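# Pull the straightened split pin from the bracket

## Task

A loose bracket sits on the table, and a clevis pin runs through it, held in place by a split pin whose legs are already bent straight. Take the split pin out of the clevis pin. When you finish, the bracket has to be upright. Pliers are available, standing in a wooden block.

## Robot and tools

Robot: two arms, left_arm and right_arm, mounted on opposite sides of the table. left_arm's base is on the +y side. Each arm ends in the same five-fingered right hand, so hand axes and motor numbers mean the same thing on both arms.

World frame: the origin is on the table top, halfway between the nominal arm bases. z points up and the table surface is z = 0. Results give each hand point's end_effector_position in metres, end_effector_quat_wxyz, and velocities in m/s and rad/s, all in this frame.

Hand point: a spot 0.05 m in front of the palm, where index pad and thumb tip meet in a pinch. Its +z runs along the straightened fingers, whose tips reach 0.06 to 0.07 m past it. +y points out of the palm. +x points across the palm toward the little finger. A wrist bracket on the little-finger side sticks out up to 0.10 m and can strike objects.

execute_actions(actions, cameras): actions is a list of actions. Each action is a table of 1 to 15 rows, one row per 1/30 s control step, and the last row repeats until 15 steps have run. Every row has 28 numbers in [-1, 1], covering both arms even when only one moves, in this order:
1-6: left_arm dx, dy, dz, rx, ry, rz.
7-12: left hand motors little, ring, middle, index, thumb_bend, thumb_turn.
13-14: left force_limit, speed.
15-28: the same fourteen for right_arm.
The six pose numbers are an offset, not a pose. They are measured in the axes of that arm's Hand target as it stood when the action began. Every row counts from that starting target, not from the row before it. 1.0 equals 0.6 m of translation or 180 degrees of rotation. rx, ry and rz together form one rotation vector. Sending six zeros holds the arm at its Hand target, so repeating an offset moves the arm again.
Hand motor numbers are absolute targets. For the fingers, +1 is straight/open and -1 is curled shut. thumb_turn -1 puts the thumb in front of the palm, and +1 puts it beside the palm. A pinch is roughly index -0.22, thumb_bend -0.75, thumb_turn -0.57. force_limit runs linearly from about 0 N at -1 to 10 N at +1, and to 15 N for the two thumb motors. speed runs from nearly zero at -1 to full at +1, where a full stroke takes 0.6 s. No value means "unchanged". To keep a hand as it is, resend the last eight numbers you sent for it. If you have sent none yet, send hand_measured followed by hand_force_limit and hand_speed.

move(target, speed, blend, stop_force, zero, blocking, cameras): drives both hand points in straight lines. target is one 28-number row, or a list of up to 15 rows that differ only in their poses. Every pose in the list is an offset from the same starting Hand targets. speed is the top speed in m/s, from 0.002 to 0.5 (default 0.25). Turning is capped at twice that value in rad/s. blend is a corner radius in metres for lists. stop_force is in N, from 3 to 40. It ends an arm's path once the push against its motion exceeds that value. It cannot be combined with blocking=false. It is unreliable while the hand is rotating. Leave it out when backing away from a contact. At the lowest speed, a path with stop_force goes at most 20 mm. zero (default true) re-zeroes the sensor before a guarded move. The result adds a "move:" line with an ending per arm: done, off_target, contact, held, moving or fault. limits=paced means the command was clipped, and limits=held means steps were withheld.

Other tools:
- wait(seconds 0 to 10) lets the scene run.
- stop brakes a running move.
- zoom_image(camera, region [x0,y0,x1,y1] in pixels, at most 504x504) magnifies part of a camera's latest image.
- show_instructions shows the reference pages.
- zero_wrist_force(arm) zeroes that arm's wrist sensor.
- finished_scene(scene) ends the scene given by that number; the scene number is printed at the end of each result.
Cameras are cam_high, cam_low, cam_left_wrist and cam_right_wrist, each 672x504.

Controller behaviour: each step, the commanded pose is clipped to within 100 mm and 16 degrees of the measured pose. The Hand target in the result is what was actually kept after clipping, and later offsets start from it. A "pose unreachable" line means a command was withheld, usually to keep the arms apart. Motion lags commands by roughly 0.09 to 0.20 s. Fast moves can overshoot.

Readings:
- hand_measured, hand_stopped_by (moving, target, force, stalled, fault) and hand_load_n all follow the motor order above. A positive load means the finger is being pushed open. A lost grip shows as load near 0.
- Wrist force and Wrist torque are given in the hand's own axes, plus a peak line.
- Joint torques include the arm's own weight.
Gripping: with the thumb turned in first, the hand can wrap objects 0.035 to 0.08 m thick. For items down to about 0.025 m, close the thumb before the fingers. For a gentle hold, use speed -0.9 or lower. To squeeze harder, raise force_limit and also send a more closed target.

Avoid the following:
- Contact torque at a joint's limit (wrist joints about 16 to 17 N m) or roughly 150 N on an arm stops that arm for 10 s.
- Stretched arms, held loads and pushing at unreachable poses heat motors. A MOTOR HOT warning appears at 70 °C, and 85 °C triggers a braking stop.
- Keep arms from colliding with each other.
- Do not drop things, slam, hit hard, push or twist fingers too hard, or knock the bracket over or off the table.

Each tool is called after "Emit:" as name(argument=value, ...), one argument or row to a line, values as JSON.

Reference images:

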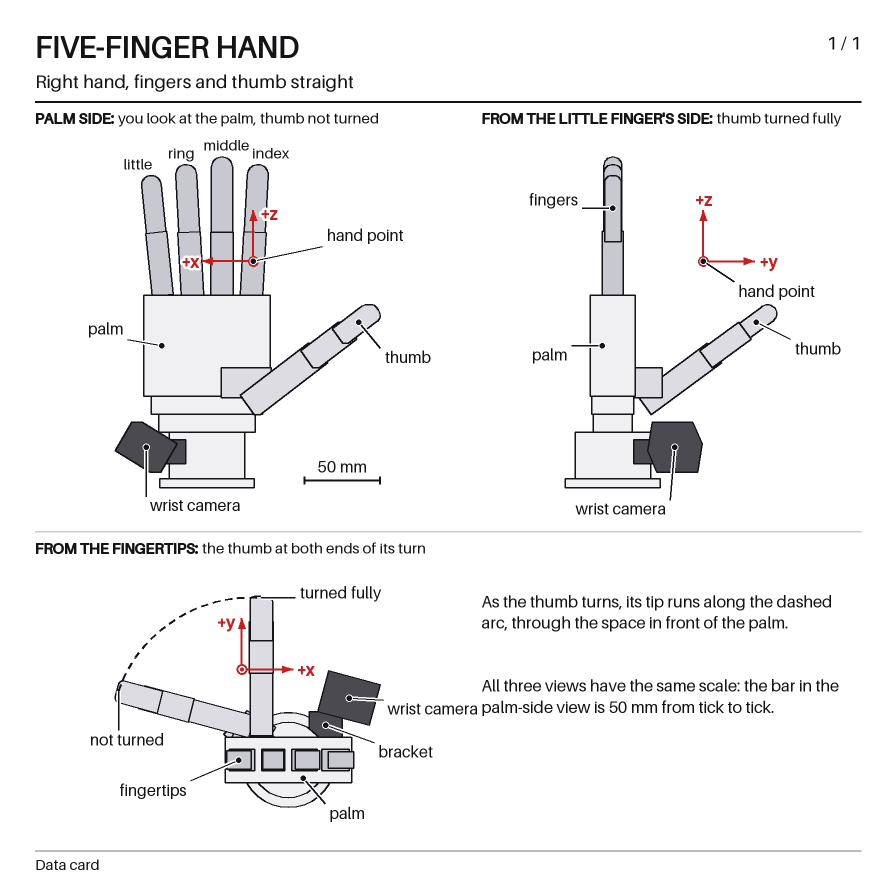

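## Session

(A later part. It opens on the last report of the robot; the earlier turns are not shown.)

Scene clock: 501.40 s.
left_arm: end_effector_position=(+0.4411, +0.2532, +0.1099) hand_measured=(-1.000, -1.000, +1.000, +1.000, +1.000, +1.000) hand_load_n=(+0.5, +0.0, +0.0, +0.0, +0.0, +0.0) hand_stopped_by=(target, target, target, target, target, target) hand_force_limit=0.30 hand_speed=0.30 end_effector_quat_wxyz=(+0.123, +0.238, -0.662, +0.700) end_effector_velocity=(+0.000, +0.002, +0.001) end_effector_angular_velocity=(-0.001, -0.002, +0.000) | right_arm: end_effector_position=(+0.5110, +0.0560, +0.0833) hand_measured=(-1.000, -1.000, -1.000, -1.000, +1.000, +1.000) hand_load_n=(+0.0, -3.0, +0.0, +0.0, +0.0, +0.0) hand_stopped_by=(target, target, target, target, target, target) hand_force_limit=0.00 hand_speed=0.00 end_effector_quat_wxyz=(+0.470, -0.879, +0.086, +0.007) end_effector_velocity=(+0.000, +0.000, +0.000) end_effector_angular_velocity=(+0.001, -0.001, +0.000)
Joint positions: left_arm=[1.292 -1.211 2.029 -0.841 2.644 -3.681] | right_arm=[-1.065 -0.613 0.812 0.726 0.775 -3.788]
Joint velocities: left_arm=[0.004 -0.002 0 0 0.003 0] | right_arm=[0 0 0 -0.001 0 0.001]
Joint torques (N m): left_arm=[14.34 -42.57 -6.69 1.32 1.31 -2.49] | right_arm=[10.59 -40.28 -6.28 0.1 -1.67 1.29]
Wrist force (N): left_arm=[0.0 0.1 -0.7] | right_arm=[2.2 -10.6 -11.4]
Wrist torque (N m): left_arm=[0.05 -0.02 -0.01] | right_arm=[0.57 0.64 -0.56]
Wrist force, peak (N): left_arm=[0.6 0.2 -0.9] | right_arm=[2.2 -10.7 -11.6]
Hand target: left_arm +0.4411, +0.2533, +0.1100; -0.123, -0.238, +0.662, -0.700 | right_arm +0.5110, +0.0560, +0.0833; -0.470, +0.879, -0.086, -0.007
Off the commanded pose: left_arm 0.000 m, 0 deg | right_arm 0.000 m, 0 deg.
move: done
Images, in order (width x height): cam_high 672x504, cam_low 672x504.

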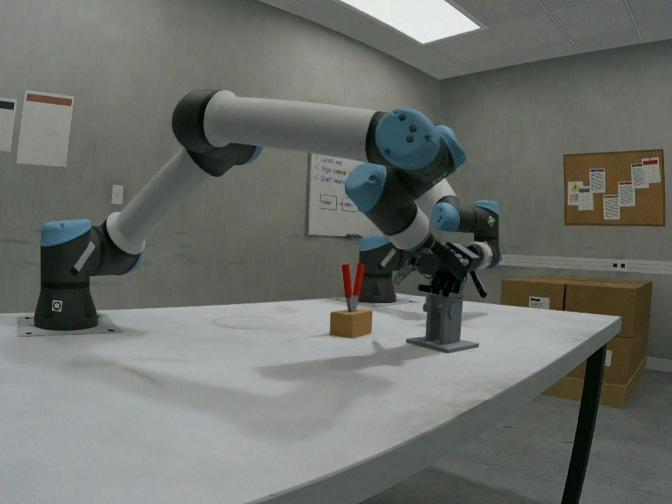

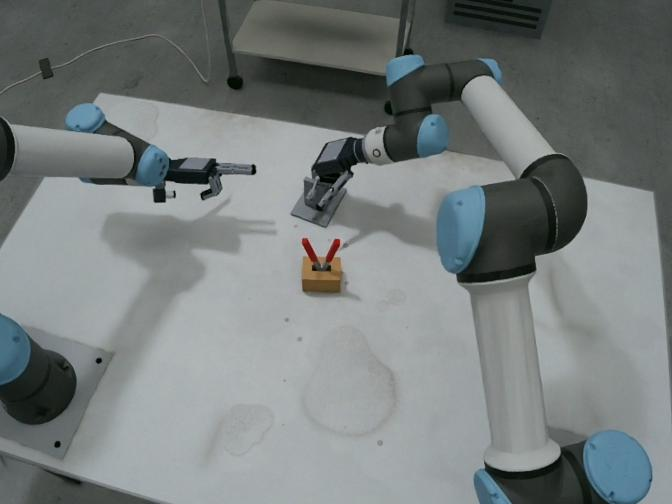

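Emit:
move(
  target=[0,0,0,0,0,0,-1,-1,1,1,1,1,0.3,0.3,-0.0155,-0.1375,-0.093,0,0,0,-1,-1,-1,-1,1,1,0,0],
  speed=0.08,
  cameras=["cam_high","cam_low"],
)

Emit:
zoom_image(
  camera="cam_low",
  region=[285, 170, 345, 230],
)

Emit:
zoom_image(
  camera="cam_high",
  region=[400, 280, 490, 360],
)

Scene clock: 508.60 s.
left_arm: end_effector_position=(+0.4410, +0.2533, +0.1100) hand_measured=(-1.000, -1.000, +1.000, +1.000, +1.000, +1.000) hand_load_n=(+0.0, +0.0, +0.0, +0.0, +0.0, +0.0) hand_stopped_by=(target, target, target, target, target, target) hand_force_limit=0.30 hand_speed=0.30 end_effector_quat_wxyz=(+0.123, +0.238, -0.662, +0.700) end_effector_velocity=(+0.000, +0.000, -0.001) end_effector_angular_velocity=(+0.001, +0.003, -0.001) | right_arm: end_effector_position=(+0.5110, +0.0561, +0.1832) hand_measured=(-1.000, -1.000, -1.000, -1.000, +1.000, +1.000) hand_load_n=(+0.0, +0.0, +0.0, +0.5, +0.0, +0.0) hand_stopped_by=(target, target, target, target, target, target) hand_force_limit=0.00 hand_speed=0.00 end_effector_quat_wxyz=(+0.470, -0.879, +0.086, +0.007) end_effector_velocity=(+0.000, +0.000, +0.001) end_effector_angular_velocity=(+0.000, +0.000, -0.001)
Joint positions: left_arm=[1.292 -1.212 2.029 -0.841 2.644 -3.681] | right_arm=[-1.065 -0.643 0.612 0.956 0.775 -3.788]
Joint velocities: left_arm=[0.001 0.001 0 0.002 0.001 0] | right_arm=[0 0 -0.003 0.003 0 0.001]
Joint torques (N m): left_arm=[11.73 -39.73 -11.91 1.54 1.13 -2.09] | right_arm=[9.29 -49.21 -28.47 3.23 -1.52 -2.02]
Wrist force (N): left_arm=[0.1 0.2 -0.3] | right_arm=[0.1 1.1 0.7]
Wrist torque (N m): left_arm=[0.04 -0.05 -0.01] | right_arm=[0.17 -0.05 -0.02]
Wrist force, peak (N): left_arm=[0.1 0.1 -0.8] | right_arm=[2.5 -10.6 -11.6]
Hand target: left_arm +0.4411, +0.2533, +0.1100; -0.123, -0.238, +0.662, -0.700 | right_arm +0.5110, +0.0561, +0.1833; -0.470, +0.879, -0.086, -0.007
Off the commanded pose: left_arm 0.000 m, 0 deg | right_arm 0.000 m, 0 deg.
move: done
Images, in order (width x height): cam_high 672x504, cam_low 672x504.

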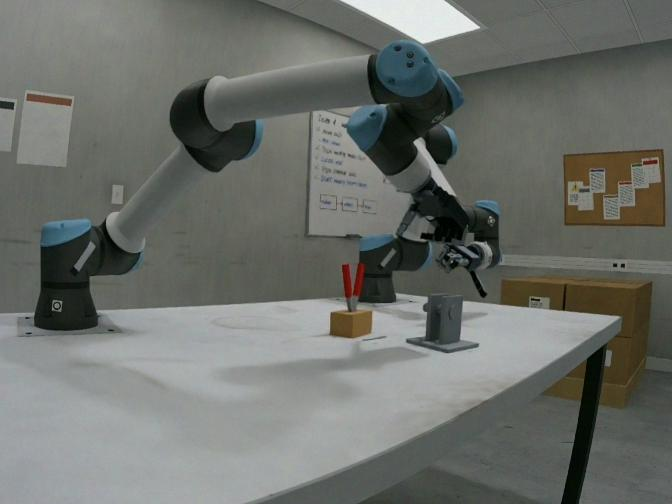

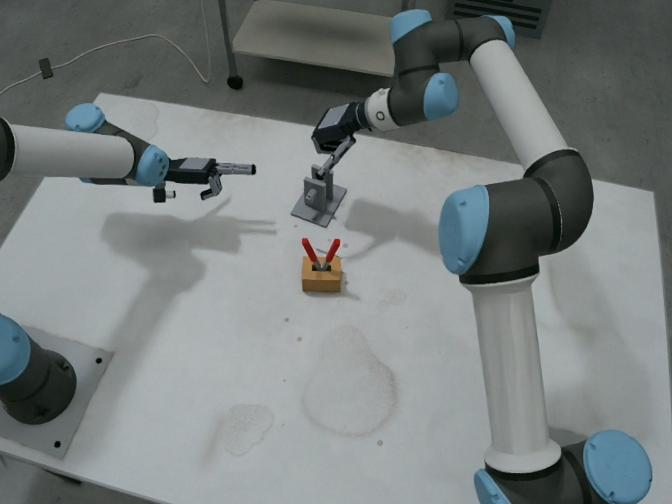

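Scaled by 8.400 from the camera's 672x504 image, which has a finer 960x720 frame.

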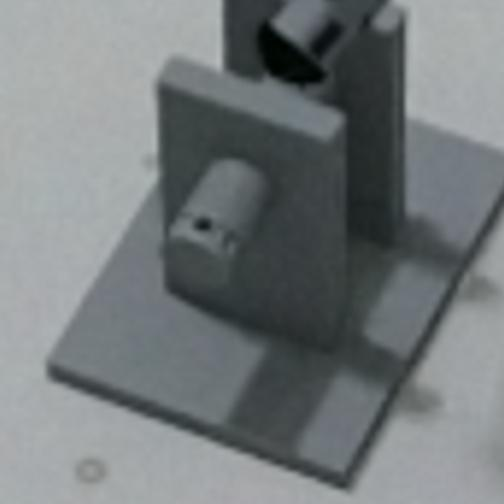

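Scaled by 5.600 from the camera's 672x504 image, which has a finer 960x720 frame.

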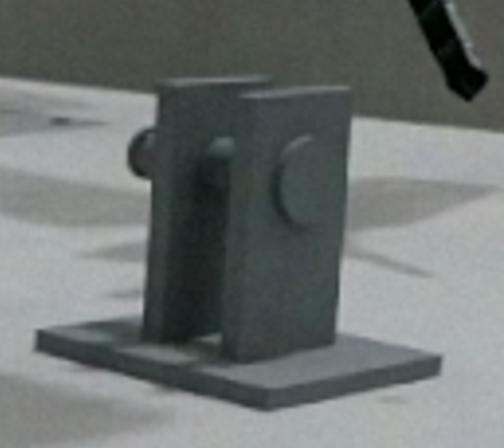

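The pin is out and lying on the table beside the wooden block. The bracket is standing.

Emit:
finished_scene(
  scene=2,
)

The scene is finished: the task was done.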